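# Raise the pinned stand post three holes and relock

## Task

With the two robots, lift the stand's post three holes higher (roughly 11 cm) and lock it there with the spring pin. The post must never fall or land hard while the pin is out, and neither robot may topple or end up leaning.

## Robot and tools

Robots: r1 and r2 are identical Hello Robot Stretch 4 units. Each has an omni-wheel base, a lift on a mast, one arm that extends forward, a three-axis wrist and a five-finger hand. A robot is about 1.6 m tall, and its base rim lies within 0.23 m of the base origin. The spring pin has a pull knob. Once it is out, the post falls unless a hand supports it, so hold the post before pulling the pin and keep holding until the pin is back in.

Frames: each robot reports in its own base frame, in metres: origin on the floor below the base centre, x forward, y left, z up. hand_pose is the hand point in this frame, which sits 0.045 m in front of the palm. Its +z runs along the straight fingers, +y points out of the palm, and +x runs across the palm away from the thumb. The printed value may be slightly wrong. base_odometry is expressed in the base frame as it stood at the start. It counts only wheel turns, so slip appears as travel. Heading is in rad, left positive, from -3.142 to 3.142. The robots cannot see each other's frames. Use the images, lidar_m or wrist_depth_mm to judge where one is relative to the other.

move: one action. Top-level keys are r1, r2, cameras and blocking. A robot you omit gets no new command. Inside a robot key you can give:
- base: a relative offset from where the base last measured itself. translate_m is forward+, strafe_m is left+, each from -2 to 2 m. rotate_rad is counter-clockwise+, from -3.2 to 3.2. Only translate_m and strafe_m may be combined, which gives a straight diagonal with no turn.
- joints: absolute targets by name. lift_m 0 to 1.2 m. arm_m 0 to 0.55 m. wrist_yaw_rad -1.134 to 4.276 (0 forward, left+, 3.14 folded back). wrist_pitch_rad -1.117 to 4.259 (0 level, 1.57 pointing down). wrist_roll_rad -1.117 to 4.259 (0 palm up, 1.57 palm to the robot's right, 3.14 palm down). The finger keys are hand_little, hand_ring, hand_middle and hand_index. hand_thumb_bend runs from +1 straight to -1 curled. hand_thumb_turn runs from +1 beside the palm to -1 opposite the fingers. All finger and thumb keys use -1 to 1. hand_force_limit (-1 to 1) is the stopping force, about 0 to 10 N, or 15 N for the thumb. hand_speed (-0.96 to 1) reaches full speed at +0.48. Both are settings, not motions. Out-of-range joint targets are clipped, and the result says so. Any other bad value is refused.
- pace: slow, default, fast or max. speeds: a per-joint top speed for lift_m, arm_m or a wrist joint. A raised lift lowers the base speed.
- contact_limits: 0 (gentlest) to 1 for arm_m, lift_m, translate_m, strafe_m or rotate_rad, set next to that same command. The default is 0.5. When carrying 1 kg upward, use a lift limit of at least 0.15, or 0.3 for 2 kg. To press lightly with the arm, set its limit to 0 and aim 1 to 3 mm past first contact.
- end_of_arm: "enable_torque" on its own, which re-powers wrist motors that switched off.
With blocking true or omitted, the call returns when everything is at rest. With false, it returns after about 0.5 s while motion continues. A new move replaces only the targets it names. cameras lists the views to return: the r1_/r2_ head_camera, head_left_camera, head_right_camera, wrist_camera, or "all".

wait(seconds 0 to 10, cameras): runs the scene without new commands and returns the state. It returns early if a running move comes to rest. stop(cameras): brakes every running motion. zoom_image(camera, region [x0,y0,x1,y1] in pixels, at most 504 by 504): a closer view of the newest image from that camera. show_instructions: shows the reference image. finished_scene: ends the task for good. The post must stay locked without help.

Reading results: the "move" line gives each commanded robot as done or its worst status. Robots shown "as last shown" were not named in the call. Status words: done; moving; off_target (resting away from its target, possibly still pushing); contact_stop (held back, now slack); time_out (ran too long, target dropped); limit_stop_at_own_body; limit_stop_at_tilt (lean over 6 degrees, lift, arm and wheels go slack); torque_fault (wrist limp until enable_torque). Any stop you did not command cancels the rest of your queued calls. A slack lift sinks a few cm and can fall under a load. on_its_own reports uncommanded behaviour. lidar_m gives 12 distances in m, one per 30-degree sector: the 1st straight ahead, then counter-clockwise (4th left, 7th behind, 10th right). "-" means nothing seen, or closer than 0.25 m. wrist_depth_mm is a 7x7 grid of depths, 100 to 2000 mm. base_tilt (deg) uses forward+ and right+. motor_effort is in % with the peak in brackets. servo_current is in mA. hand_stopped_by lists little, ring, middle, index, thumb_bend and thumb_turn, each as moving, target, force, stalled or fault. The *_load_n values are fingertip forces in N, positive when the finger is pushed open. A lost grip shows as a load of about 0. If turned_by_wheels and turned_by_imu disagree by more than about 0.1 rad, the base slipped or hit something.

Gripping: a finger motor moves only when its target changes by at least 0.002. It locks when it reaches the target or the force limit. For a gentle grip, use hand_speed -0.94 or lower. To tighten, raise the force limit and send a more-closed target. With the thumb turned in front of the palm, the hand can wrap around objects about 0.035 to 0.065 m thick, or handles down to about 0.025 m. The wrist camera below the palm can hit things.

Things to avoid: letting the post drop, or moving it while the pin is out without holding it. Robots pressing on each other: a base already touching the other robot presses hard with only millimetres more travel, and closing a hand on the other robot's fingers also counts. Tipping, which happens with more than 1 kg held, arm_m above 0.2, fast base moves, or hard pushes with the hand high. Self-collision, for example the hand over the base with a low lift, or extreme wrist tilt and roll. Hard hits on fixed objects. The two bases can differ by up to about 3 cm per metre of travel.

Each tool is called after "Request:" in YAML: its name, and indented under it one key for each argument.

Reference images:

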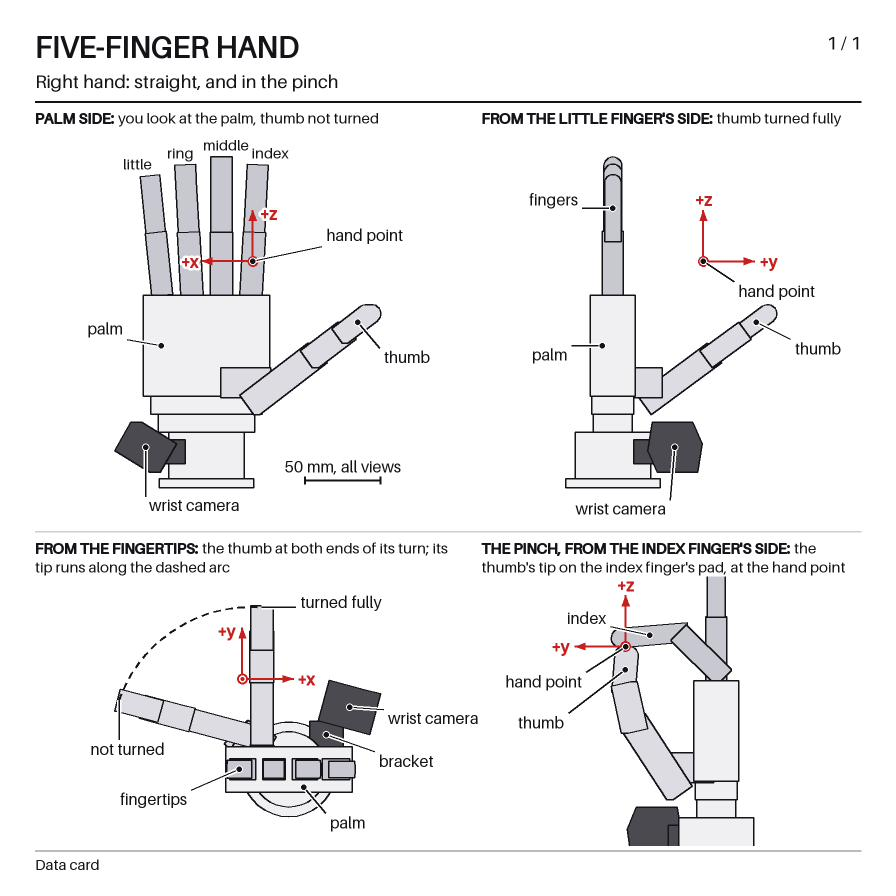

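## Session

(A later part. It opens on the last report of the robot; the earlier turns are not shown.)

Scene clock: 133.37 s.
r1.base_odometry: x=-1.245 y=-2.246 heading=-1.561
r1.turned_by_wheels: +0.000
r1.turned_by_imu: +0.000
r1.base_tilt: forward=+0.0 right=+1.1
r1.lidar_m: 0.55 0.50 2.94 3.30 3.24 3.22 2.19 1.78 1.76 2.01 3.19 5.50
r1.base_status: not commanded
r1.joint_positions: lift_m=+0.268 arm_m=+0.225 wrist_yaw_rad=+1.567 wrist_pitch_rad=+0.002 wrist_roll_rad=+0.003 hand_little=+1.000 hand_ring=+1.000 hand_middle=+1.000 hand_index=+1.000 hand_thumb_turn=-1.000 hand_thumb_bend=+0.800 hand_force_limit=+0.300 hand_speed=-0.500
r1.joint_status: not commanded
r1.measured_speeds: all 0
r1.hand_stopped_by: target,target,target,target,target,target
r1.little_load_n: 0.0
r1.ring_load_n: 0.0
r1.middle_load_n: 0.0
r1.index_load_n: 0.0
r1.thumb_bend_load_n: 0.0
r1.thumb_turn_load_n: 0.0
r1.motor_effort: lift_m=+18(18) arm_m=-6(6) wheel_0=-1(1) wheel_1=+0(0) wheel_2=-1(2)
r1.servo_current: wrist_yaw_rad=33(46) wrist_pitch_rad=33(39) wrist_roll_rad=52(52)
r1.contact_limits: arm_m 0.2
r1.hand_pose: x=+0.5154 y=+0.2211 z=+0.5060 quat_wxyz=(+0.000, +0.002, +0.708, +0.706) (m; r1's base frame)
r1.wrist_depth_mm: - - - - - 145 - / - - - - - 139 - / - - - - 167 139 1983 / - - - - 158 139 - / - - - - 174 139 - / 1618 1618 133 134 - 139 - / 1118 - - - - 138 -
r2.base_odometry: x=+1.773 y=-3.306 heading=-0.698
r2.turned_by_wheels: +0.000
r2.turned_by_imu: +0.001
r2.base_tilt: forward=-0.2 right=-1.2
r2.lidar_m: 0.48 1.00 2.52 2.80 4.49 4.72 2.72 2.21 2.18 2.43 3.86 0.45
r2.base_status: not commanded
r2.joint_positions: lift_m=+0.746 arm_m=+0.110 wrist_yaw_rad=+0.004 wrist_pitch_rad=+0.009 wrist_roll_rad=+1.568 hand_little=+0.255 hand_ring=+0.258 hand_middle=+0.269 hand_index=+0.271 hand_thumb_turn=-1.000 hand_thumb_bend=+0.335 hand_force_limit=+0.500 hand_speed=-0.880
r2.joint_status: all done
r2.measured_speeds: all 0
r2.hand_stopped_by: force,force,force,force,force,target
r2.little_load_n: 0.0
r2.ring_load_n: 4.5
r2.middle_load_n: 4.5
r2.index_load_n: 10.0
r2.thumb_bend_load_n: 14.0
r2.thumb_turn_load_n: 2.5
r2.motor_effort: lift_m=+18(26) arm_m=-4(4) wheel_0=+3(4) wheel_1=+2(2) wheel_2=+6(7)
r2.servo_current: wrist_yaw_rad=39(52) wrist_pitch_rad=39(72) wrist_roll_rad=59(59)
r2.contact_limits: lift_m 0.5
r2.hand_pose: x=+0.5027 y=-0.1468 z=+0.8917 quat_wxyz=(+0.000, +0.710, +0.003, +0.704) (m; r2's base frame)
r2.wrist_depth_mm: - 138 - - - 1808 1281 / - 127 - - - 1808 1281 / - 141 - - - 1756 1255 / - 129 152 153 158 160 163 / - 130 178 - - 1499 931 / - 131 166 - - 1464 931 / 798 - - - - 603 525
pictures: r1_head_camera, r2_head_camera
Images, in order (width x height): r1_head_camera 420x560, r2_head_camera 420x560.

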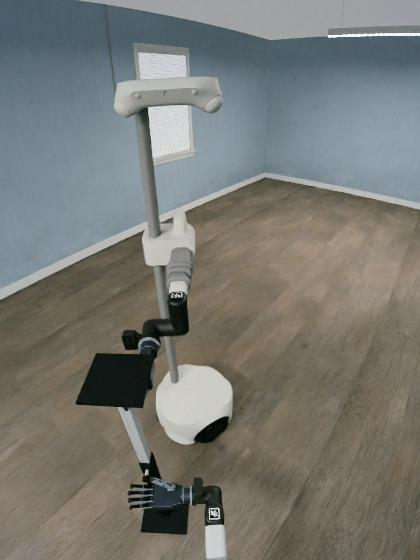

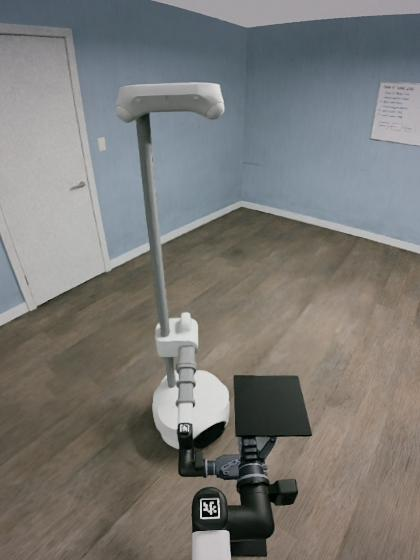

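Request:
move:
  cameras: ["r2_wrist_camera","r1_head_right_camera","r1_wrist_camera"]

Request:
zoom_image:
  camera: "r2_wrist_camera"
  region: [0, 100, 400, 392]

Request:
zoom_image:
  camera: "r1_head_right_camera"
  region: [110, 300, 230, 430]

Request:
zoom_image:
  camera: "r1_wrist_camera"
  region: [260, 130, 460, 290]

Scene clock: 138.43 s.
r1.base_odometry: x=-1.245 y=-2.246 heading=-1.561
r1.turned_by_wheels: +0.000
r1.turned_by_imu: +0.000
r1.base_tilt: forward=+0.0 right=+1.0
r1.lidar_m: 0.57 0.51 2.94 3.28 3.23 3.21 2.22 1.77 1.74 2.00 3.20 5.49
r1.base_status: not commanded
r1.joint_positions: lift_m=+0.268 arm_m=+0.225 wrist_yaw_rad=+1.567 wrist_pitch_rad=+0.002 wrist_roll_rad=+0.003 hand_little=+1.000 hand_ring=+1.000 hand_middle=+1.000 hand_index=+1.000 hand_thumb_turn=-1.000 hand_thumb_bend=+0.800 hand_force_limit=+0.300 hand_speed=-0.500
r1.joint_status: not commanded
r1.measured_speeds: all 0
r1.hand_stopped_by: target,target,target,target,target,target
r1.little_load_n: 0.0
r1.ring_load_n: 0.0
r1.middle_load_n: 0.0
r1.index_load_n: 0.0
r1.thumb_bend_load_n: 0.0
r1.thumb_turn_load_n: 0.0
r1.motor_effort: lift_m=+18(18) arm_m=-6(6) wheel_0=-1(1) wheel_1=+0(0) wheel_2=-1(2)
r1.servo_current: wrist_yaw_rad=33(46) wrist_pitch_rad=33(39) wrist_roll_rad=46(52)
r1.contact_limits: arm_m 0.2
r1.hand_pose: x=+0.5154 y=+0.2211 z=+0.5060 quat_wxyz=(+0.000, +0.002, +0.708, +0.706) (m; r1's base frame)
r1.wrist_depth_mm: - - - - - 145 - / - - - - - 139 - / - - - - 167 139 1983 / - - - - 158 139 - / - - - - 173 138 - / 1618 1618 133 134 - 138 - / 1098 - - - - 138 -
r2.base_odometry: x=+1.773 y=-3.306 heading=-0.698
r2.turned_by_wheels: +0.000
r2.turned_by_imu: +0.001
r2.base_tilt: forward=-0.3 right=-1.3
r2.lidar_m: 0.48 1.01 2.53 2.81 4.48 4.70 2.69 2.18 2.18 2.43 3.87 0.45
r2.base_status: not commanded
r2.joint_positions: lift_m=+0.746 arm_m=+0.110 wrist_yaw_rad=+0.004 wrist_pitch_rad=+0.009 wrist_roll_rad=+1.568 hand_little=+0.255 hand_ring=+0.258 hand_middle=+0.269 hand_index=+0.271 hand_thumb_turn=-1.000 hand_thumb_bend=+0.335 hand_force_limit=+0.500 hand_speed=-0.880
r2.joint_status: all done
r2.measured_speeds: all 0
r2.hand_stopped_by: force,force,force,force,force,target
r2.little_load_n: 0.0
r2.ring_load_n: 4.5
r2.middle_load_n: 4.5
r2.index_load_n: 10.5
r2.thumb_bend_load_n: 14.0
r2.thumb_turn_load_n: 2.0
r2.motor_effort: lift_m=+18(26) arm_m=-4(4) wheel_0=+3(4) wheel_1=+1(2) wheel_2=+6(7)
r2.servo_current: wrist_yaw_rad=33(52) wrist_pitch_rad=65(72) wrist_roll_rad=52(59)
r2.contact_limits: lift_m 0.5
r2.hand_pose: x=+0.5027 y=-0.1468 z=+0.8917 quat_wxyz=(+0.000, +0.710, +0.003, +0.704) (m; r2's base frame)
r2.wrist_depth_mm: - 138 - - - 1756 1308 / - 127 - - - 1756 1281 / - 140 - - - 1756 1281 / - 129 153 153 158 161 163 / - 130 179 - - 1499 917 / - 131 165 - - 1464 931 / 809 - - - - 597 525
pictures: r1_head_right_camera, r1_wrist_camera, r2_wrist_camera
Images, in order (width x height): r1_head_right_camera 420x672, r1_wrist_camera 616x392, r2_wrist_camera 616x392.

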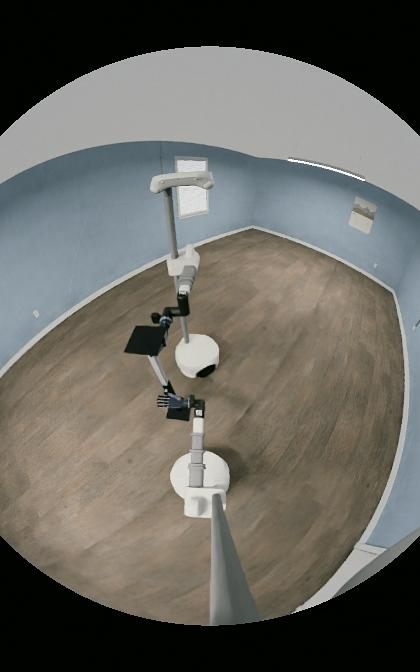

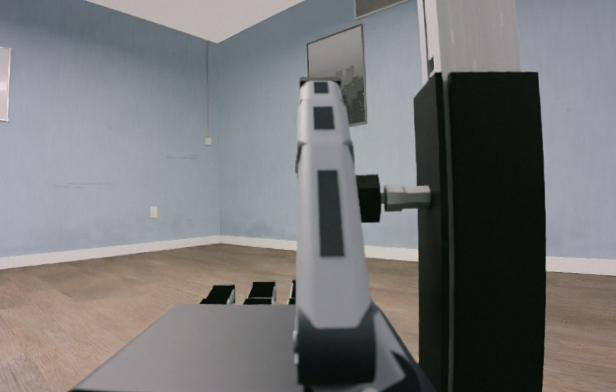

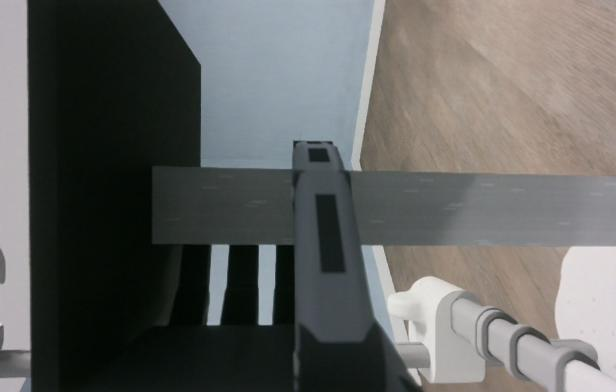

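Scaled by 1.260.

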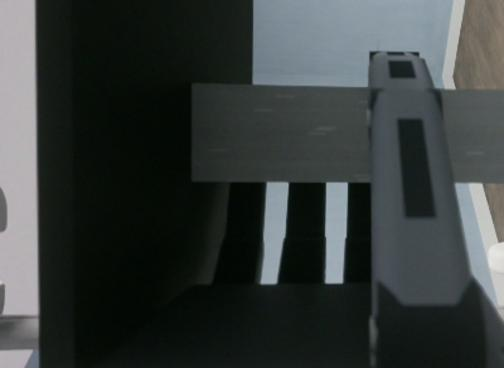

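Scaled by 3.877 from the camera's 420x672 image, which has a finer 600x960 frame.

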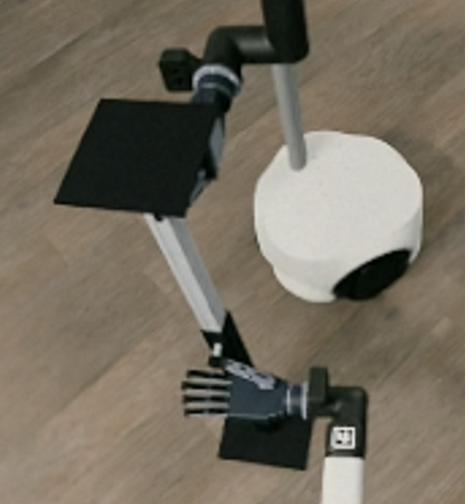

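Scaled by 2.520.

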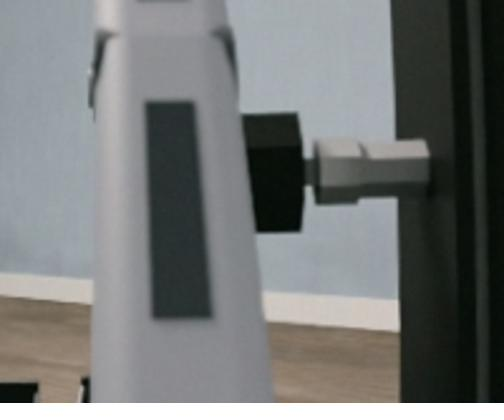

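Request:
move:
  r2: {"joints":{"lift_m":0.756},"speeds":{"lift_m":0.02},"contact_limits":{"lift_m":0.5}}
  cameras: ["r1_wrist_camera", "r2_wrist_camera"]

Request:
zoom_image:
  camera: "r1_wrist_camera"
  region: [400, 0, 540, 110]

Scene clock: 141.13 s.
move: r2 done
r1: as last shown
r1.lidar_m: 0.59 0.51 2.94 3.29 3.25 3.22 2.21 1.78 1.76 1.99 3.21 5.48
r1.middle_load_n: 0.5
r1.motor_effort: lift_m=+18(18) arm_m=-6(6) wheel_0=-1(1) wheel_1=+0(0) wheel_2=-1(1)
r1.servo_current: wrist_yaw_rad=39(46) wrist_pitch_rad=46(46) wrist_roll_rad=33(52)
r1.contact_limits: arm_m 0.2
r1.wrist_depth_mm: - - - - - 145 - / - - - - - 139 - / - - - - 167 139 1983 / - - - - 158 139 - / - - - - 173 138 - / 1618 1576 133 134 - 138 - / 1098 - - - - 138 -
r2.base_odometry: x=+1.773 y=-3.306 heading=-0.698
r2.turned_by_wheels: +0.000
r2.turned_by_imu: +0.001
r2.base_tilt: forward=-0.2 right=-1.3
r2.lidar_m: 0.46 1.01 2.51 2.82 4.46 4.72 2.69 2.21 2.19 2.44 3.86 0.43
r2.base_status: not commanded
r2.joint_positions: lift_m=+0.755 arm_m=+0.110 wrist_yaw_rad=+0.004 wrist_pitch_rad=+0.009 wrist_roll_rad=+1.568 hand_little=+0.255 hand_ring=+0.258 hand_middle=+0.269 hand_index=+0.271 hand_thumb_turn=-1.000 hand_thumb_bend=+0.335 hand_force_limit=+0.500 hand_speed=-0.880
r2.joint_status: all done
r2.measured_speeds: all 0
r2.hand_stopped_by: force,force,force,force,force,target
r2.little_load_n: 0.0
r2.ring_load_n: 4.5
r2.middle_load_n: 6.0
r2.index_load_n: 12.5
r2.thumb_bend_load_n: 14.0
r2.thumb_turn_load_n: 1.0
r2.motor_effort: lift_m=+30(32) arm_m=-4(4) wheel_0=+3(4) wheel_1=+2(2) wheel_2=+6(7)
r2.servo_current: wrist_yaw_rad=39(46) wrist_pitch_rad=46(72) wrist_roll_rad=59(65)
r2.contact_limits: lift_m 0.5
r2.hand_pose: x=+0.5027 y=-0.1468 z=+0.9007 quat_wxyz=(+0.000, +0.710, +0.003, +0.704) (m; r2's base frame)
r2.wrist_depth_mm: - 138 - - - 1808 1308 / - 118 - - - 1756 1281 / - 141 - - - 1808 1281 / - 129 152 153 159 161 164 / - 130 178 - - 1464 917 / - 131 166 - - 1537 917 / 798 - - - - 603 535
pictures: r1_wrist_camera, r2_wrist_camera
Images, in order (width x height): r1_wrist_camera 616x392, r2_wrist_camera 616x392.

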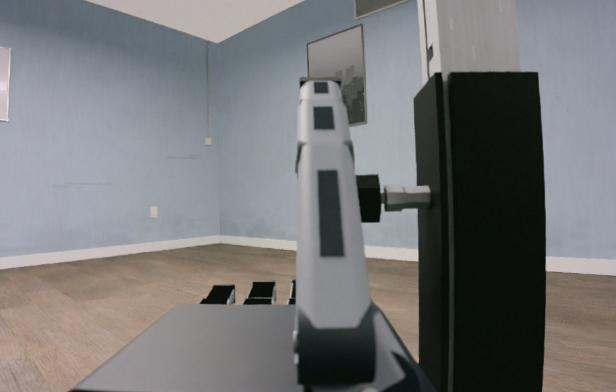

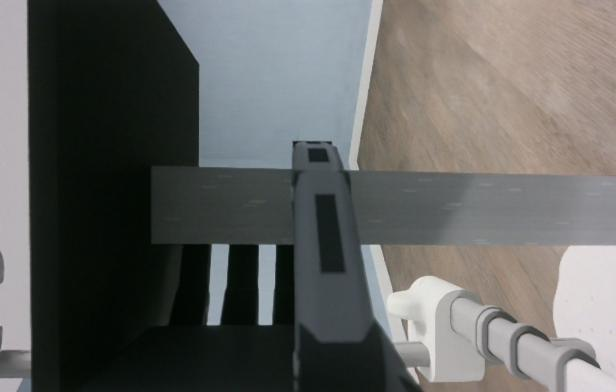

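Scaled by 3.600.

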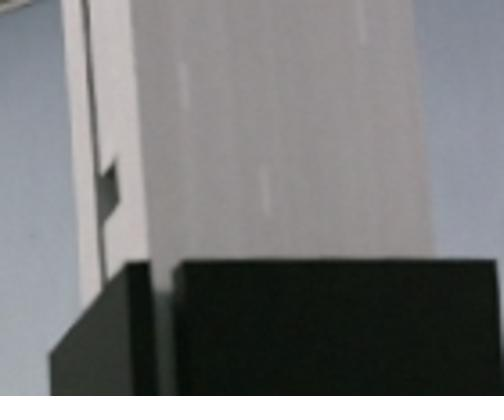

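Request:
move:
  r2: {"joints":{"lift_m":0.761},"speeds":{"lift_m":0.015},"contact_limits":{"lift_m":0.4}}
  cameras: ["r1_wrist_camera"]

Request:
zoom_image:
  camera: "r1_wrist_camera"
  region: [340, 0, 540, 250]

Scene clock: 142.27 s.
move: r2 done
r1: as last shown
r1.lidar_m: 0.57 0.51 2.93 3.29 3.22 3.22 2.21 1.80 1.77 2.00 3.21 5.49
r1.middle_load_n: 0.0
r1.motor_effort: lift_m=+18(18) arm_m=-6(6) wheel_0=-1(1) wheel_1=+0(0) wheel_2=-1(2)
r1.servo_current: wrist_yaw_rad=33(39) wrist_pitch_rad=39(46) wrist_roll_rad=46(59)
r1.contact_limits: arm_m 0.2
r1.wrist_depth_mm: - - - - - 145 - / - - - - - 139 - / - - - - 167 139 1983 / - - - - 157 139 - / - - - - 174 139 - / 1576 1661 132 134 - 139 - / 1098 - - - - 138 -
r2.base_odometry: x=+1.773 y=-3.306 heading=-0.698
r2.turned_by_wheels: +0.000
r2.turned_by_imu: +0.000
r2.base_tilt: forward=-0.3 right=-1.3
r2.lidar_m: 0.48 1.03 2.54 2.81 4.50 4.72 2.68 2.21 2.20 2.45 3.86 0.45
r2.base_status: not commanded
r2.joint_positions: lift_m=+0.760 arm_m=+0.110 wrist_yaw_rad=+0.004 wrist_pitch_rad=+0.009 wrist_roll_rad=+1.568 hand_little=+0.255 hand_ring=+0.258 hand_middle=+0.269 hand_index=+0.271 hand_thumb_turn=-1.000 hand_thumb_bend=+0.335 hand_force_limit=+0.500 hand_speed=-0.880
r2.joint_status: all done
r2.measured_speeds: all 0
r2.hand_stopped_by: force,force,force,force,force,target
r2.little_load_n: 0.0
r2.ring_load_n: 4.5
r2.middle_load_n: 6.5
r2.index_load_n: 13.0
r2.thumb_bend_load_n: 13.5
r2.thumb_turn_load_n: 0.5
r2.motor_effort: lift_m=+29(32) arm_m=-4(4) wheel_0=+3(4) wheel_1=+2(2) wheel_2=+7(7)
r2.servo_current: wrist_yaw_rad=39(39) wrist_pitch_rad=46(65) wrist_roll_rad=52(59)
r2.contact_limits: lift_m 0.4
r2.hand_pose: x=+0.5027 y=-0.1468 z=+0.9056 quat_wxyz=(+0.000, +0.710, +0.003, +0.704) (m; r2's base frame)
r2.wrist_depth_mm: - 139 - - - 1808 1281 / - 118 - - - 1808 1308 / - 141 - - - 1756 1281 / - 129 152 153 159 162 164 / - 131 178 - - 1499 946 / - 132 165 - - 1499 946 / 798 - - - - 603 535
pictures: r1_wrist_camera
Images, in order (width x height): r1_wrist_camera 616x392.

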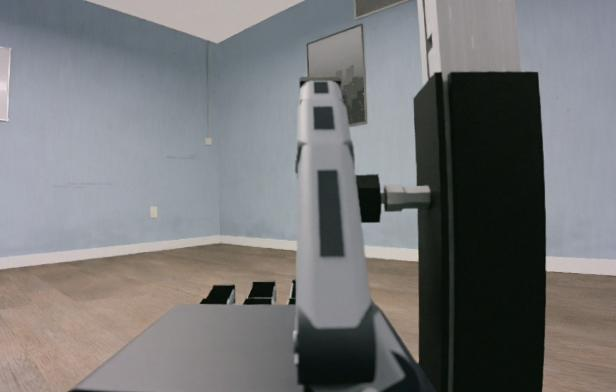

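Scaled by 2.016.

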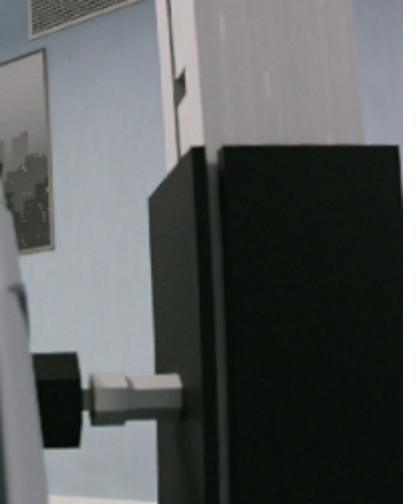

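Post moving; continue in small steps.

Request:
move:
  r2: {"joints":{"lift_m":0.764},"speeds":{"lift_m":0.015},"contact_limits":{"lift_m":0.4}}
  cameras: ["r1_wrist_camera"]

Request:
zoom_image:
  camera: "r1_wrist_camera"
  region: [340, 0, 540, 250]

Scene clock: 143.00 s.
move: r2 done
r1: as last shown
r1.lidar_m: 0.56 0.52 2.94 3.27 3.25 3.22 2.19 1.77 1.75 2.00 3.21 5.47
r1.motor_effort: lift_m=+18(18) arm_m=-6(6) wheel_0=-1(1) wheel_1=+0(0) wheel_2=-1(1)
r1.servo_current: wrist_yaw_rad=39(39) wrist_pitch_rad=33(46) wrist_roll_rad=59(59)
r1.contact_limits: arm_m 0.2
r1.wrist_depth_mm: - - - - - 145 - / - - - - - 139 - / - - - - 167 139 1921 / - - - - 157 138 - / - - - - 173 138 - / 1618 1661 133 134 - 138 - / 1098 - - - - 138 -
r2.base_odometry: x=+1.773 y=-3.306 heading=-0.698
r2.turned_by_wheels: +0.000
r2.turned_by_imu: +0.000
r2.base_tilt: forward=-0.4 right=-1.3
r2.lidar_m: 0.49 1.02 2.52 2.83 4.50 4.73 2.70 2.21 2.19 2.43 3.86 0.46
r2.base_status: not commanded
r2.joint_positions: lift_m=+0.763 arm_m=+0.110 wrist_yaw_rad=+0.004 wrist_pitch_rad=+0.009 wrist_roll_rad=+1.568 hand_little=+0.255 hand_ring=+0.258 hand_middle=+0.269 hand_index=+0.271 hand_thumb_turn=-1.000 hand_thumb_bend=+0.335 hand_force_limit=+0.500 hand_speed=-0.880
r2.joint_status: all done
r2.measured_speeds: all 0
r2.hand_stopped_by: force,force,force,force,force,target
r2.little_load_n: 0.0
r2.ring_load_n: 4.0
r2.middle_load_n: 6.0
r2.index_load_n: 12.5
r2.thumb_bend_load_n: 13.5
r2.thumb_turn_load_n: 0.5
r2.motor_effort: lift_m=+30(33) arm_m=-4(4) wheel_0=+3(3) wheel_1=+2(2) wheel_2=+6(7)
r2.servo_current: wrist_yaw_rad=39(46) wrist_pitch_rad=59(65) wrist_roll_rad=59(59)
r2.contact_limits: lift_m 0.4
r2.hand_pose: x=+0.5027 y=-0.1468 z=+0.9086 quat_wxyz=(+0.000, +0.710, +0.003, +0.704) (m; r2's base frame)
r2.wrist_depth_mm: - 139 - - - 1808 1281 / - 118 - - - 1756 1308 / - 141 - - - 1756 1281 / - 129 152 154 159 162 164 / - 130 178 - - 1499 946 / - 132 166 - - 854 960 / 809 - - - - 609 512
pictures: r1_wrist_camera
Images, in order (width x height): r1_wrist_camera 616x392.

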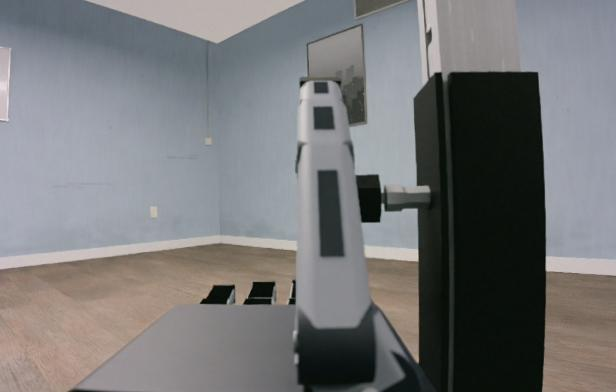

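Scaled by 2.016.

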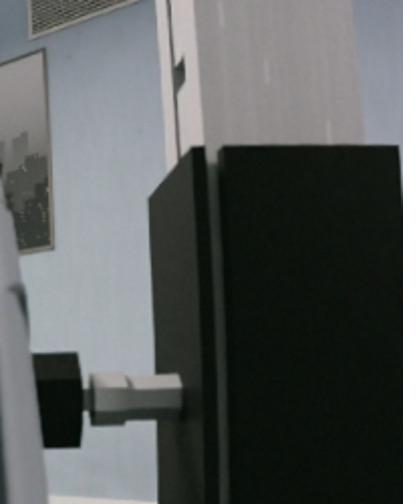

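Request:
zoom_image:
  camera: "r1_wrist_camera"
  region: [400, 0, 540, 110]

Scaled by 3.600.

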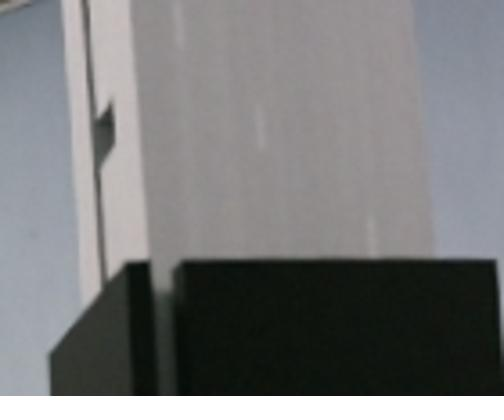

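Request:
move:
  r2: {"joints":{"lift_m":0.766},"speeds":{"lift_m":0.015},"contact_limits":{"lift_m":0.4}}
  cameras: ["r1_wrist_camera"]

Request:
zoom_image:
  camera: "r1_wrist_camera"
  region: [340, 0, 540, 250]

Request:
move:
  r2: {"joints":{"lift_m":0.768},"speeds":{"lift_m":0.015},"contact_limits":{"lift_m":0.4}}
  cameras: ["r1_wrist_camera"]

Request:
zoom_image:
  camera: "r1_wrist_camera"
  region: [340, 0, 540, 250]

Scene clock: 145.50 s.
move: r2 done
r1: as last shown
r1.lidar_m: 0.58 0.51 2.94 3.28 3.24 3.22 2.22 1.80 1.76 2.02 3.20 5.50
r1.thumb_bend_load_n: -0.5
r1.servo_current: wrist_yaw_rad=33(39) wrist_pitch_rad=33(46) wrist_roll_rad=46(52)
r1.contact_limits: arm_m 0.2
r1.wrist_depth_mm: - - - - - 145 - / - - - - - 139 - / - - - - 167 139 1983 / - - - - 157 139 - / - - - - 173 139 - / 1618 1661 133 134 - 138 - / 1118 - - - - 138 -
r2.base_odometry: x=+1.773 y=-3.306 heading=-0.698
r2.turned_by_wheels: +0.000
r2.turned_by_imu: +0.001
r2.base_tilt: forward=-0.3 right=-1.2
r2.lidar_m: 0.49 0.99 2.53 2.80 4.47 4.72 2.71 2.21 2.18 2.43 3.87 0.44
r2.base_status: not commanded
r2.joint_positions: lift_m=+0.765 arm_m=+0.110 wrist_yaw_rad=+0.004 wrist_pitch_rad=+0.009 wrist_roll_rad=+1.568 hand_little=+0.255 hand_ring=+0.258 hand_middle=+0.269 hand_index=+0.271 hand_thumb_turn=-1.000 hand_thumb_bend=+0.335 hand_force_limit=+0.500 hand_speed=-0.880
r2.joint_status: all done
r2.measured_speeds: all 0
r2.hand_stopped_by: force,force,force,force,force,target
r2.little_load_n: 0.0
r2.ring_load_n: 4.0
r2.middle_load_n: 5.5
r2.index_load_n: 12.5
r2.thumb_bend_load_n: 14.0
r2.thumb_turn_load_n: 0.5
r2.motor_effort: lift_m=+29(31) arm_m=-4(4) wheel_0=+3(3) wheel_1=+1(2) wheel_2=+6(7)
r2.servo_current: wrist_yaw_rad=33(52) wrist_pitch_rad=59(72) wrist_roll_rad=46(65)
r2.contact_limits: lift_m 0.4
r2.hand_pose: x=+0.5027 y=-0.1468 z=+0.9106 quat_wxyz=(+0.000, +0.710, +0.003, +0.704) (m; r2's base frame)
r2.wrist_depth_mm: - 139 - - - 1808 1308 / - 118 - - - 1808 1308 / - 141 - - - 1756 1308 / - 129 152 154 158 161 164 / - 131 178 - - 1537 960 / - 132 166 - - 842 960 / 809 - - - - 668 530
pictures: r1_wrist_camera
Images, in order (width x height): r1_wrist_camera 616x392.

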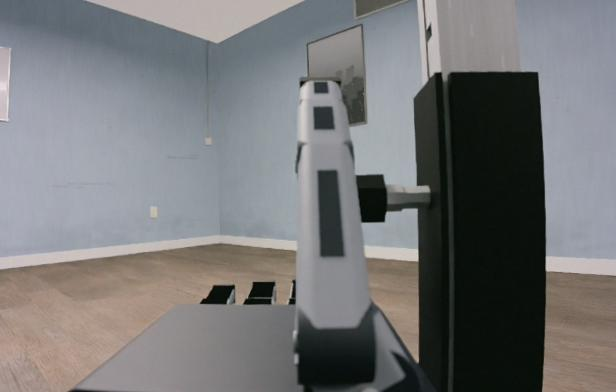

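Scaled by 2.016.

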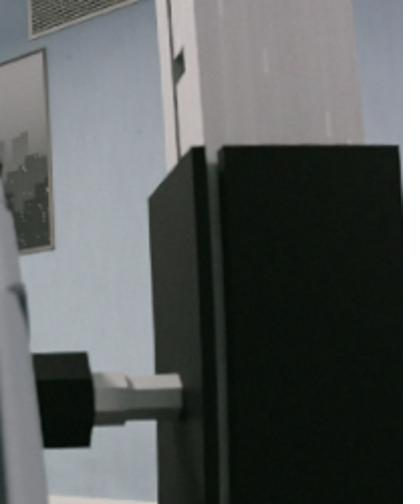

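Scene clock: 145.97 s.
move: r2 done
r1: as last shown
r1.lidar_m: 0.57 0.50 2.95 3.30 3.23 3.22 2.19 1.76 1.77 1.99 3.21 5.50
r1.thumb_bend_load_n: 0.0
r1.motor_effort: lift_m=+18(18) arm_m=-6(6) wheel_0=-1(1) wheel_1=+0(0) wheel_2=-1(2)
r1.servo_current: wrist_yaw_rad=33(46) wrist_pitch_rad=46(46) wrist_roll_rad=52(52)
r1.contact_limits: arm_m 0.2
r1.wrist_depth_mm: - - - - - 145 - / - - - - - 140 - / - - - - 167 139 1921 / - - - - 157 139 - / - - - - 174 138 - / 1618 1618 133 134 - 138 - / 1098 - - - - 138 -
r2.base_odometry: x=+1.773 y=-3.306 heading=-0.698
r2.turned_by_wheels: +0.000
r2.turned_by_imu: +0.000
r2.base_tilt: forward=-0.2 right=-1.4
r2.lidar_m: 0.49 0.98 2.52 2.81 4.50 4.71 2.72 2.20 2.18 2.42 3.87 0.44
r2.base_status: not commanded
r2.joint_positions: lift_m=+0.767 arm_m=+0.110 wrist_yaw_rad=+0.004 wrist_pitch_rad=+0.011 wrist_roll_rad=+1.568 hand_little=+0.255 hand_ring=+0.258 hand_middle=+0.269 hand_index=+0.271 hand_thumb_turn=-1.000 hand_thumb_bend=+0.335 hand_force_limit=+0.500 hand_speed=-0.880
r2.joint_status: all done
r2.measured_speeds: all 0
r2.hand_stopped_by: force,force,force,force,force,target
r2.little_load_n: 0.0
r2.ring_load_n: 4.0
r2.middle_load_n: 6.5
r2.index_load_n: 14.0
r2.thumb_bend_load_n: 14.0
r2.thumb_turn_load_n: 0.5
r2.motor_effort: lift_m=+32(32) arm_m=-4(4) wheel_0=+3(3) wheel_1=+1(1) wheel_2=+5(6)
r2.servo_current: wrist_yaw_rad=39(46) wrist_pitch_rad=52(65) wrist_roll_rad=46(59)
r2.contact_limits: lift_m 0.4
r2.hand_pose: x=+0.5026 y=-0.1468 z=+0.9122 quat_wxyz=(+0.000, +0.711, +0.003, +0.703) (m; r2's base frame)
r2.wrist_depth_mm: - 140 - - - 1808 1308 / - 118 - - - 1863 1255 / - 142 - - - 1708 1308 / - 130 152 154 159 162 166 / - 131 178 - - 1464 946 / - 132 166 - - 866 946 / 809 - - - - 609 517
pictures: r1_wrist_camera
Images, in order (width x height): r1_wrist_camera 616x392.

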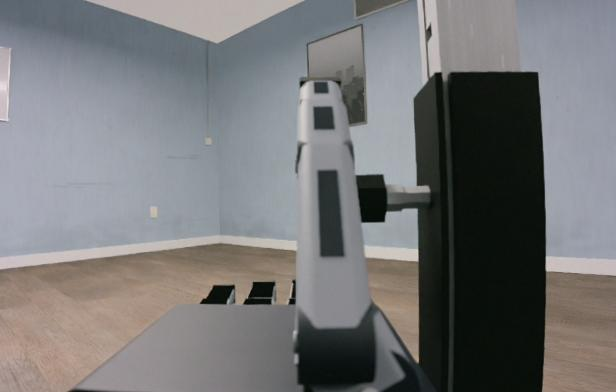

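Scaled by 2.016.

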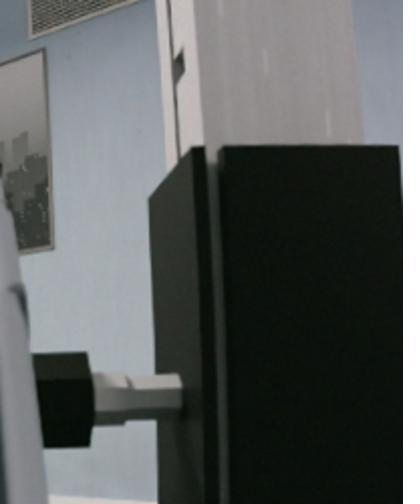

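Request:
move:
  r2: {"joints":{"lift_m":0.7645},"speeds":{"lift_m":0.02},"contact_limits":{"lift_m":0.4}}
  r1: {"joints":{"arm_m":0.15},"pace":"slow"}
  cameras: ["r1_wrist_camera"]

Request:
move:
  r2: {"joints":{"hand_thumb_bend":0.7,"hand_little":1,"hand_ring":1,"hand_middle":1,"hand_index":1,"hand_speed":-0.6}}
  cameras: ["r1_wrist_camera","r2_wrist_camera"]

Scene clock: 148.37 s.
move: r1 done; r2 done
r1.base_odometry: x=-1.245 y=-2.246 heading=-1.561
r1.turned_by_wheels: +0.000
r1.turned_by_imu: +0.000
r1.base_tilt: forward=+0.0 right=+1.0
r1.lidar_m: 0.59 0.51 2.96 3.31 3.23 3.21 2.21 1.79 1.75 1.99 3.21 5.50
r1.base_status: not commanded
r1.joint_positions: lift_m=+0.268 arm_m=+0.150 wrist_yaw_rad=+1.567 wrist_pitch_rad=+0.002 wrist_roll_rad=+0.003 hand_little=+1.000 hand_ring=+1.000 hand_middle=+1.000 hand_index=+1.000 hand_thumb_turn=-1.000 hand_thumb_bend=+0.800 hand_force_limit=+0.300 hand_speed=-0.500
r1.joint_status: all done
r1.measured_speeds: all 0
r1.hand_stopped_by: target,target,target,target,target,target
r1.little_load_n: 0.0
r1.ring_load_n: 0.0
r1.middle_load_n: 0.0
r1.index_load_n: 0.0
r1.thumb_bend_load_n: 0.0
r1.thumb_turn_load_n: 0.0
r1.motor_effort: lift_m=+18(18) arm_m=-6(9) wheel_0=-1(1) wheel_1=+0(0) wheel_2=-1(2)
r1.servo_current: wrist_yaw_rad=33(39) wrist_pitch_rad=39(46) wrist_roll_rad=46(59)
r1.hand_pose: x=+0.4404 y=+0.2211 z=+0.5060 quat_wxyz=(+0.000, +0.002, +0.708, +0.706) (m; r1's base frame)
r1.wrist_depth_mm: - - - - - - - / - - - - - - - / - - - - - - - / - - - - - - - / - - - - - - - / 1576 1618 133 134 - 1537 1430 / 1098 - - - - 1042 -
r2.base_odometry: x=+1.773 y=-3.306 heading=-0.698
r2.turned_by_wheels: +0.000
r2.turned_by_imu: +0.001
r2.base_tilt: forward=-0.2 right=-1.1
r2.lidar_m: 0.50 1.00 2.53 2.81 4.48 4.72 2.71 2.20 2.20 2.43 3.88 0.44
r2.base_status: not commanded
r2.joint_positions: lift_m=+0.764 arm_m=+0.110 wrist_yaw_rad=+0.004 wrist_pitch_rad=+0.011 wrist_roll_rad=+1.568 hand_little=+0.255 hand_ring=+0.258 hand_middle=+0.269 hand_index=+0.271 hand_thumb_turn=-1.000 hand_thumb_bend=+0.335 hand_force_limit=+0.500 hand_speed=-0.880
r2.joint_status: all done
r2.measured_speeds: all 0
r2.hand_stopped_by: force,force,force,force,force,target
r2.little_load_n: 0.0
r2.ring_load_n: 4.0
r2.middle_load_n: 5.5
r2.index_load_n: 12.0
r2.thumb_bend_load_n: 14.0
r2.thumb_turn_load_n: 1.5
r2.motor_effort: lift_m=+20(32) arm_m=-4(4) wheel_0=+3(4) wheel_1=+1(2) wheel_2=+6(6)
r2.servo_current: wrist_yaw_rad=33(46) wrist_pitch_rad=46(78) wrist_roll_rad=59(65)
r2.contact_limits: lift_m 0.4
r2.hand_pose: x=+0.5026 y=-0.1468 z=+0.9096 quat_wxyz=(+0.000, +0.711, +0.003, +0.703) (m; r2's base frame)
r2.wrist_depth_mm: - 139 - - - 1808 1308 / - 118 - - - 1756 1308 / - 142 - - - 1756 1281 / - 129 153 154 159 162 164 / - 131 178 - - 1499 960 / - 132 165 - - 809 931 / 809 - - - - 621 549
pictures: r1_wrist_camera
Images, in order (width x height): r1_wrist_camera 616x392.

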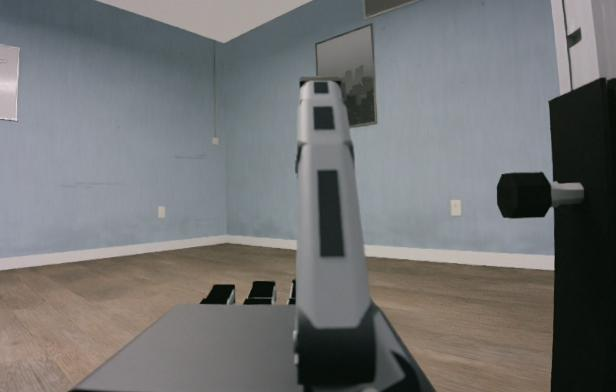

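Scene clock: 149.53 s.
move: r2 done
r1: as last shown
r1.base_tilt: forward=+0.1 right=+1.0
r1.lidar_m: 0.58 0.53 2.94 3.28 3.24 3.21 2.21 1.78 1.77 1.99 3.21 5.51
r1.motor_effort: lift_m=+18(18) arm_m=-6(6) wheel_0=-1(1) wheel_1=+0(0) wheel_2=-1(1)
r1.servo_current: wrist_yaw_rad=33(46) wrist_pitch_rad=46(46) wrist_roll_rad=46(52)
r1.wrist_depth_mm: - - - - - - - / - - - - - - - / - - - - - - - / - - - - - - - / - - - - - - - / 1618 1618 133 134 - 1464 1464 / 1118 - - - - 1060 -
r2.base_odometry: x=+1.773 y=-3.306 heading=-0.699
r2.turned_by_wheels: +0.000
r2.turned_by_imu: +0.000
r2.base_tilt: forward=-0.3 right=-1.2
r2.lidar_m: 0.49 1.02 2.53 2.79 4.47 4.71 2.68 2.20 2.19 2.45 3.89 0.45
r2.base_status: not commanded
r2.joint_positions: lift_m=+0.764 arm_m=+0.110 wrist_yaw_rad=+0.004 wrist_pitch_rad=+0.011 wrist_roll_rad=+1.568 hand_little=+1.000 hand_ring=+1.000 hand_middle=+1.000 hand_index=+1.000 hand_thumb_turn=-1.000 hand_thumb_bend=+0.700 hand_force_limit=+0.500 hand_speed=-0.600
r2.joint_status: all done
r2.measured_speeds: all 0
r2.hand_stopped_by: target,target,target,target,target,target
r2.little_load_n: 0.0
r2.ring_load_n: 0.0
r2.middle_load_n: 0.0
r2.index_load_n: 0.0
r2.thumb_bend_load_n: 0.0
r2.thumb_turn_load_n: 0.0
r2.motor_effort: lift_m=+20(21) arm_m=-4(4) wheel_0=+2(3) wheel_1=+1(1) wheel_2=+3(6)
r2.servo_current: wrist_yaw_rad=33(46) wrist_pitch_rad=65(72) wrist_roll_rad=59(59)
r2.contact_limits: lift_m 0.4
r2.hand_pose: x=+0.5026 y=-0.1468 z=+0.9096 quat_wxyz=(+0.000, +0.711, +0.003, +0.703) (m; r2's base frame)
r2.wrist_depth_mm: - 138 - - - 1808 1308 / - 117 - - - 1808 1281 / - 141 - 119 - 1756 1281 / - 129 153 155 160 163 166 / - 131 237 - 161 164 904 / - 132 207 - - 1499 946 / - - - - - 621 554
pictures: r1_wrist_camera, r2_wrist_camera
Images, in order (width x height): r1_wrist_camera 616x392, r2_wrist_camera 616x392.

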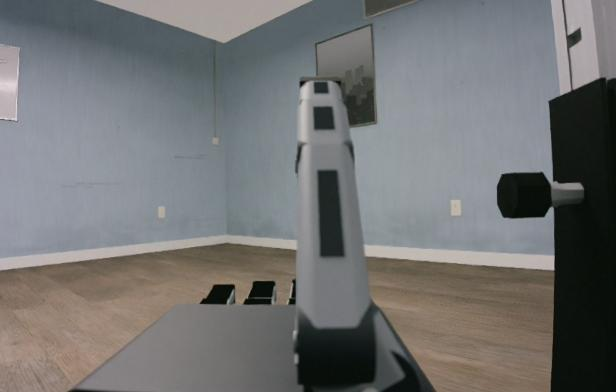

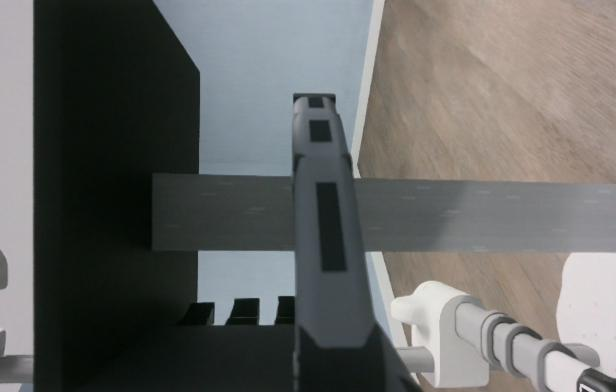

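Request:
move:
  r2: {"joints":{"lift_m":0.752,"hand_thumb_bend":1},"speeds":{"lift_m":0.05},"contact_limits":{"lift_m":0.4}}
  cameras: ["r1_wrist_camera","r2_wrist_camera"]

Request:
move:
  r2: {"joints":{"arm_m":0.01},"pace":"slow","contact_limits":{"arm_m":0.1}}
  cameras: ["r1_wrist_camera","r2_wrist_camera","r2_head_camera"]

Scene clock: 151.00 s.
move: r2 done
r1: as last shown
r1.lidar_m: 0.57 0.51 2.95 3.29 3.23 3.22 2.18 1.79 1.76 2.00 3.20 5.48
r1.motor_effort: lift_m=+18(18) arm_m=-6(6) wheel_0=-1(1) wheel_1=+0(0) wheel_2=-1(2)
r1.servo_current: wrist_yaw_rad=33(39) wrist_pitch_rad=33(46) wrist_roll_rad=52(59)
r1.wrist_depth_mm: - - - - - - - / - - - - - - - / - - - - - - - / - - - - - - - / - - - - - - - / 1618 1618 133 134 - 1499 1430 / 1098 - - - - 1042 -
r2.base_odometry: x=+1.773 y=-3.306 heading=-0.699
r2.turned_by_wheels: +0.000
r2.turned_by_imu: +0.000
r2.base_tilt: forward=-0.4 right=-1.2
r2.lidar_m: 0.49 1.01 2.53 2.82 4.47 4.71 2.70 2.21 2.17 2.43 3.86 0.45
r2.base_status: not commanded
r2.joint_positions: lift_m=+0.752 arm_m=+0.110 wrist_yaw_rad=+0.004 wrist_pitch_rad=+0.009 wrist_roll_rad=+1.568 hand_little=+1.000 hand_ring=+1.000 hand_middle=+1.000 hand_index=+1.000 hand_thumb_turn=-1.000 hand_thumb_bend=+1.000 hand_force_limit=+0.500 hand_speed=-0.600
r2.joint_status: all done
r2.measured_speeds: all 0
r2.hand_stopped_by: target,target,target,target,target,target
r2.little_load_n: 0.0
r2.ring_load_n: 0.0
r2.middle_load_n: 0.0
r2.index_load_n: 0.0
r2.thumb_bend_load_n: 0.0
r2.thumb_turn_load_n: 0.0
r2.motor_effort: lift_m=+14(22) arm_m=-4(4) wheel_0=+1(2) wheel_1=+0(1) wheel_2=+1(3)
r2.servo_current: wrist_yaw_rad=39(52) wrist_pitch_rad=52(72) wrist_roll_rad=59(59)
r2.contact_limits: lift_m 0.4
r2.hand_pose: x=+0.5026 y=-0.1468 z=+0.8979 quat_wxyz=(+0.000, +0.710, +0.002, +0.704) (m; r2's base frame)
r2.wrist_depth_mm: - 136 - - - 1863 1308 / - 137 - 121 - 1808 1336 / - 138 - - - 1808 1308 / - 151 153 155 160 162 1229 / - 152 154 156 160 162 904 / - 142 216 - - 1537 960 / - - - - - 615 549
pictures: r1_wrist_camera, r2_wrist_camera
Images, in order (width x height): r1_wrist_camera 616x392, r2_wrist_camera 616x392.

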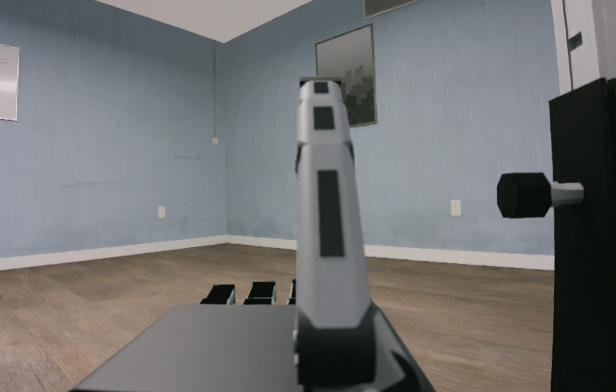

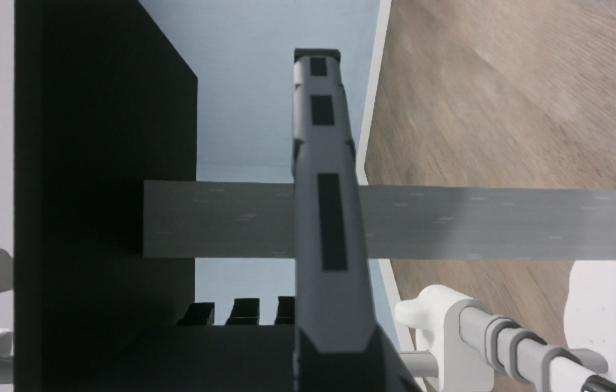

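Scene clock: 153.30 s.
move: r2 done
r1: as last shown
r1.base_tilt: forward=+0.0 right=+1.1
r1.lidar_m: 0.61 0.52 2.94 3.30 3.25 3.22 2.19 1.78 1.77 1.99 3.20 5.48
r1.motor_effort: lift_m=+18(18) arm_m=-6(6) wheel_0=-1(1) wheel_1=+0(1) wheel_2=-1(2)
r1.servo_current: wrist_yaw_rad=33(46) wrist_pitch_rad=39(46) wrist_roll_rad=46(52)
r1.wrist_depth_mm: - - - - - - - / - - - - - - - / - - - - - - - / - - - - - - - / - - - - - - - / 1576 1661 133 134 - 1499 1430 / 1098 - - - - 1042 -
r2.base_odometry: x=+1.773 y=-3.306 heading=-0.699
r2.turned_by_wheels: +0.000
r2.turned_by_imu: +0.001
r2.base_tilt: forward=-0.3 right=-1.3
r2.lidar_m: 0.48 1.00 2.53 2.82 4.48 4.73 2.70 2.21 2.19 2.44 3.87 0.44
r2.base_status: not commanded
r2.joint_positions: lift_m=+0.752 arm_m=+0.010 wrist_yaw_rad=+0.004 wrist_pitch_rad=+0.009 wrist_roll_rad=+1.568 hand_little=+1.000 hand_ring=+1.000 hand_middle=+1.000 hand_index=+1.000 hand_thumb_turn=-1.000 hand_thumb_bend=+1.000 hand_force_limit=+0.500 hand_speed=-0.600
r2.joint_status: all done
r2.measured_speeds: all 0
r2.hand_stopped_by: target,target,target,target,target,target
r2.little_load_n: 0.0
r2.ring_load_n: 0.0
r2.middle_load_n: 0.0
r2.index_load_n: 0.0
r2.thumb_bend_load_n: 0.0
r2.thumb_turn_load_n: 0.5
r2.motor_effort: lift_m=+15(15) arm_m=-5(8) wheel_0=+1(1) wheel_1=+0(0) wheel_2=+1(1)
r2.servo_current: wrist_yaw_rad=39(46) wrist_pitch_rad=52(72) wrist_roll_rad=59(65)
r2.contact_limits: arm_m 0.1; lift_m 0.4
r2.hand_pose: x=+0.4027 y=-0.1468 z=+0.8979 quat_wxyz=(+0.000, +0.710, +0.002, +0.704) (m; r2's base frame)
r2.wrist_depth_mm: - - - - - 1808 1336 / - - - 121 - 1863 1336 / - - 325 - - 1808 1336 / - - 255 - - 1618 1205 / - - 256 - - 1537 917 / - - 210 - - 1576 1008 / 931 - - - - - 564
pictures: r1_wrist_camera, r2_head_camera, r2_wrist_camera
Images, in order (width x height): r1_wrist_camera 616x392, r2_head_camera 420x560, r2_wrist_camera 616x392.

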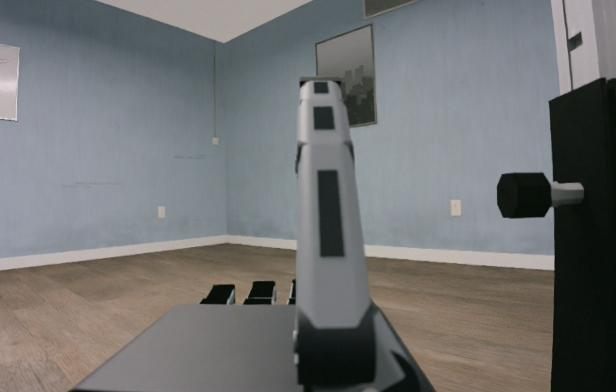

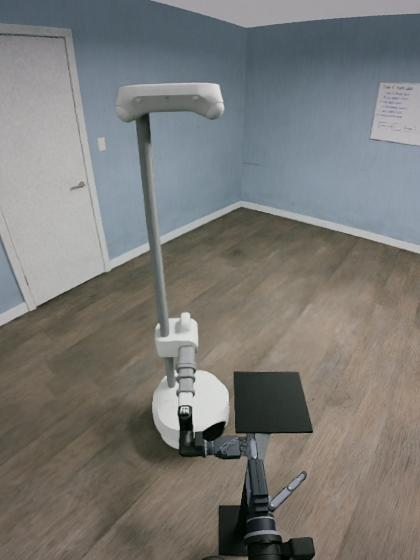

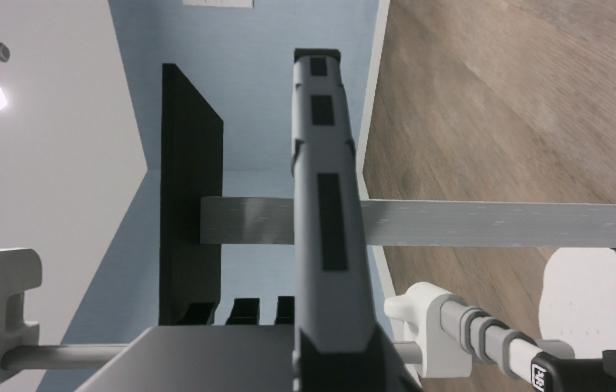

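Request:
move:
  r2: {"base":{"translate_m":-0.15},"pace":"slow"}
  cameras: ["r1_head_camera","r1_wrist_camera"]

Request:
zoom_image:
  camera: "r1_head_camera"
  region: [70, 340, 230, 540]

Scene clock: 156.53 s.
move: r2 done
r1: as last shown
r1.base_tilt: forward=-0.1 right=+1.1
r1.lidar_m: 0.59 0.49 2.94 3.26 3.24 3.22 2.16 1.77 1.76 2.00 3.19 5.50
r1.motor_effort: lift_m=+18(18) arm_m=-6(6) wheel_0=-1(1) wheel_1=+0(0) wheel_2=-1(2)
r1.servo_current: wrist_yaw_rad=26(39) wrist_pitch_rad=39(46) wrist_roll_rad=46(59)
r1.wrist_depth_mm: - - - - - - - / - - - - - - - / - - - - - - - / - - - - - - - / - - - - - - - / 1618 1618 133 134 - 1499 1430 / 1098 - - - - 1060 -
r2.base_odometry: x=+1.658 y=-3.210 heading=-0.699
r2.turned_by_wheels: +0.000
r2.turned_by_imu: +0.001
r2.base_tilt: forward=-0.4 right=-1.4
r2.lidar_m: 0.55 2.65 2.63 2.94 4.63 4.61 2.57 2.10 2.10 2.33 3.68 0.57
r2.base_status: done
r2.joint_positions: lift_m=+0.752 arm_m=+0.010 wrist_yaw_rad=+0.004 wrist_pitch_rad=+0.009 wrist_roll_rad=+1.568 hand_little=+1.000 hand_ring=+1.000 hand_middle=+1.000 hand_index=+1.000 hand_thumb_turn=-1.000 hand_thumb_bend=+1.000 hand_force_limit=+0.500 hand_speed=-0.600
r2.joint_status: not commanded
r2.measured_speeds: all 0
r2.hand_stopped_by: target,target,target,target,target,target
r2.little_load_n: 0.0
r2.ring_load_n: 0.0
r2.middle_load_n: 0.0
r2.index_load_n: 0.0
r2.thumb_bend_load_n: 0.0
r2.thumb_turn_load_n: 0.0
r2.motor_effort: lift_m=+15(15) arm_m=-5(5) wheel_0=+0(4) wheel_1=+0(7) wheel_2=+1(7)
r2.servo_current: wrist_yaw_rad=26(52) wrist_pitch_rad=39(72) wrist_roll_rad=46(65)
r2.contact_limits: arm_m 0.1; lift_m 0.4
r2.hand_pose: x=+0.4027 y=-0.1468 z=+0.8979 quat_wxyz=(+0.000, +0.710, +0.002, +0.704) (m; r2's base frame)
r2.wrist_depth_mm: - - - - - 1863 1336 / - - - 121 - 1921 1308 / - - - - - 1863 1308 / - - - - - 1661 1182 / 1138 - - - - 1618 603 / 1025 - - - - 1255 615 / - 1025 - - - 668 634
pictures: r1_head_camera, r1_wrist_camera
Images, in order (width x height): r1_head_camera 420x560, r1_wrist_camera 616x392.

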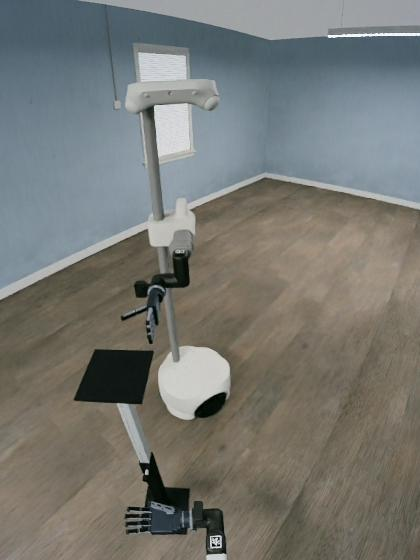

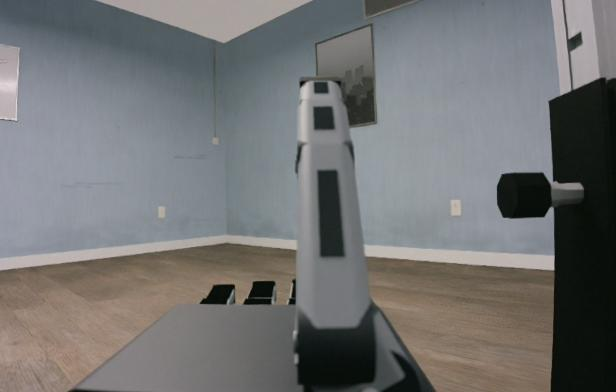

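Scaled by 2.520 from the camera's 420x560 image, which has a finer 1200x1600 frame.

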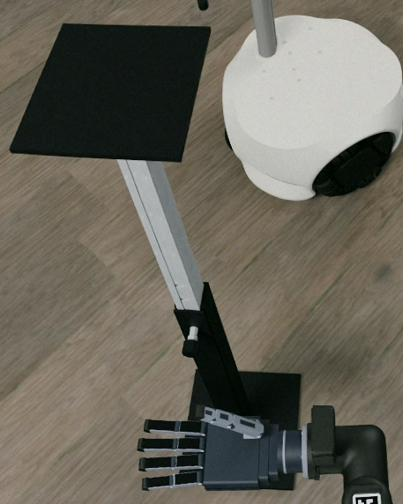

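The post is locked in its new hole and stands on its own, and both robots are clear of it.

Request:
finished_scene:

The scene is finished: the task was done.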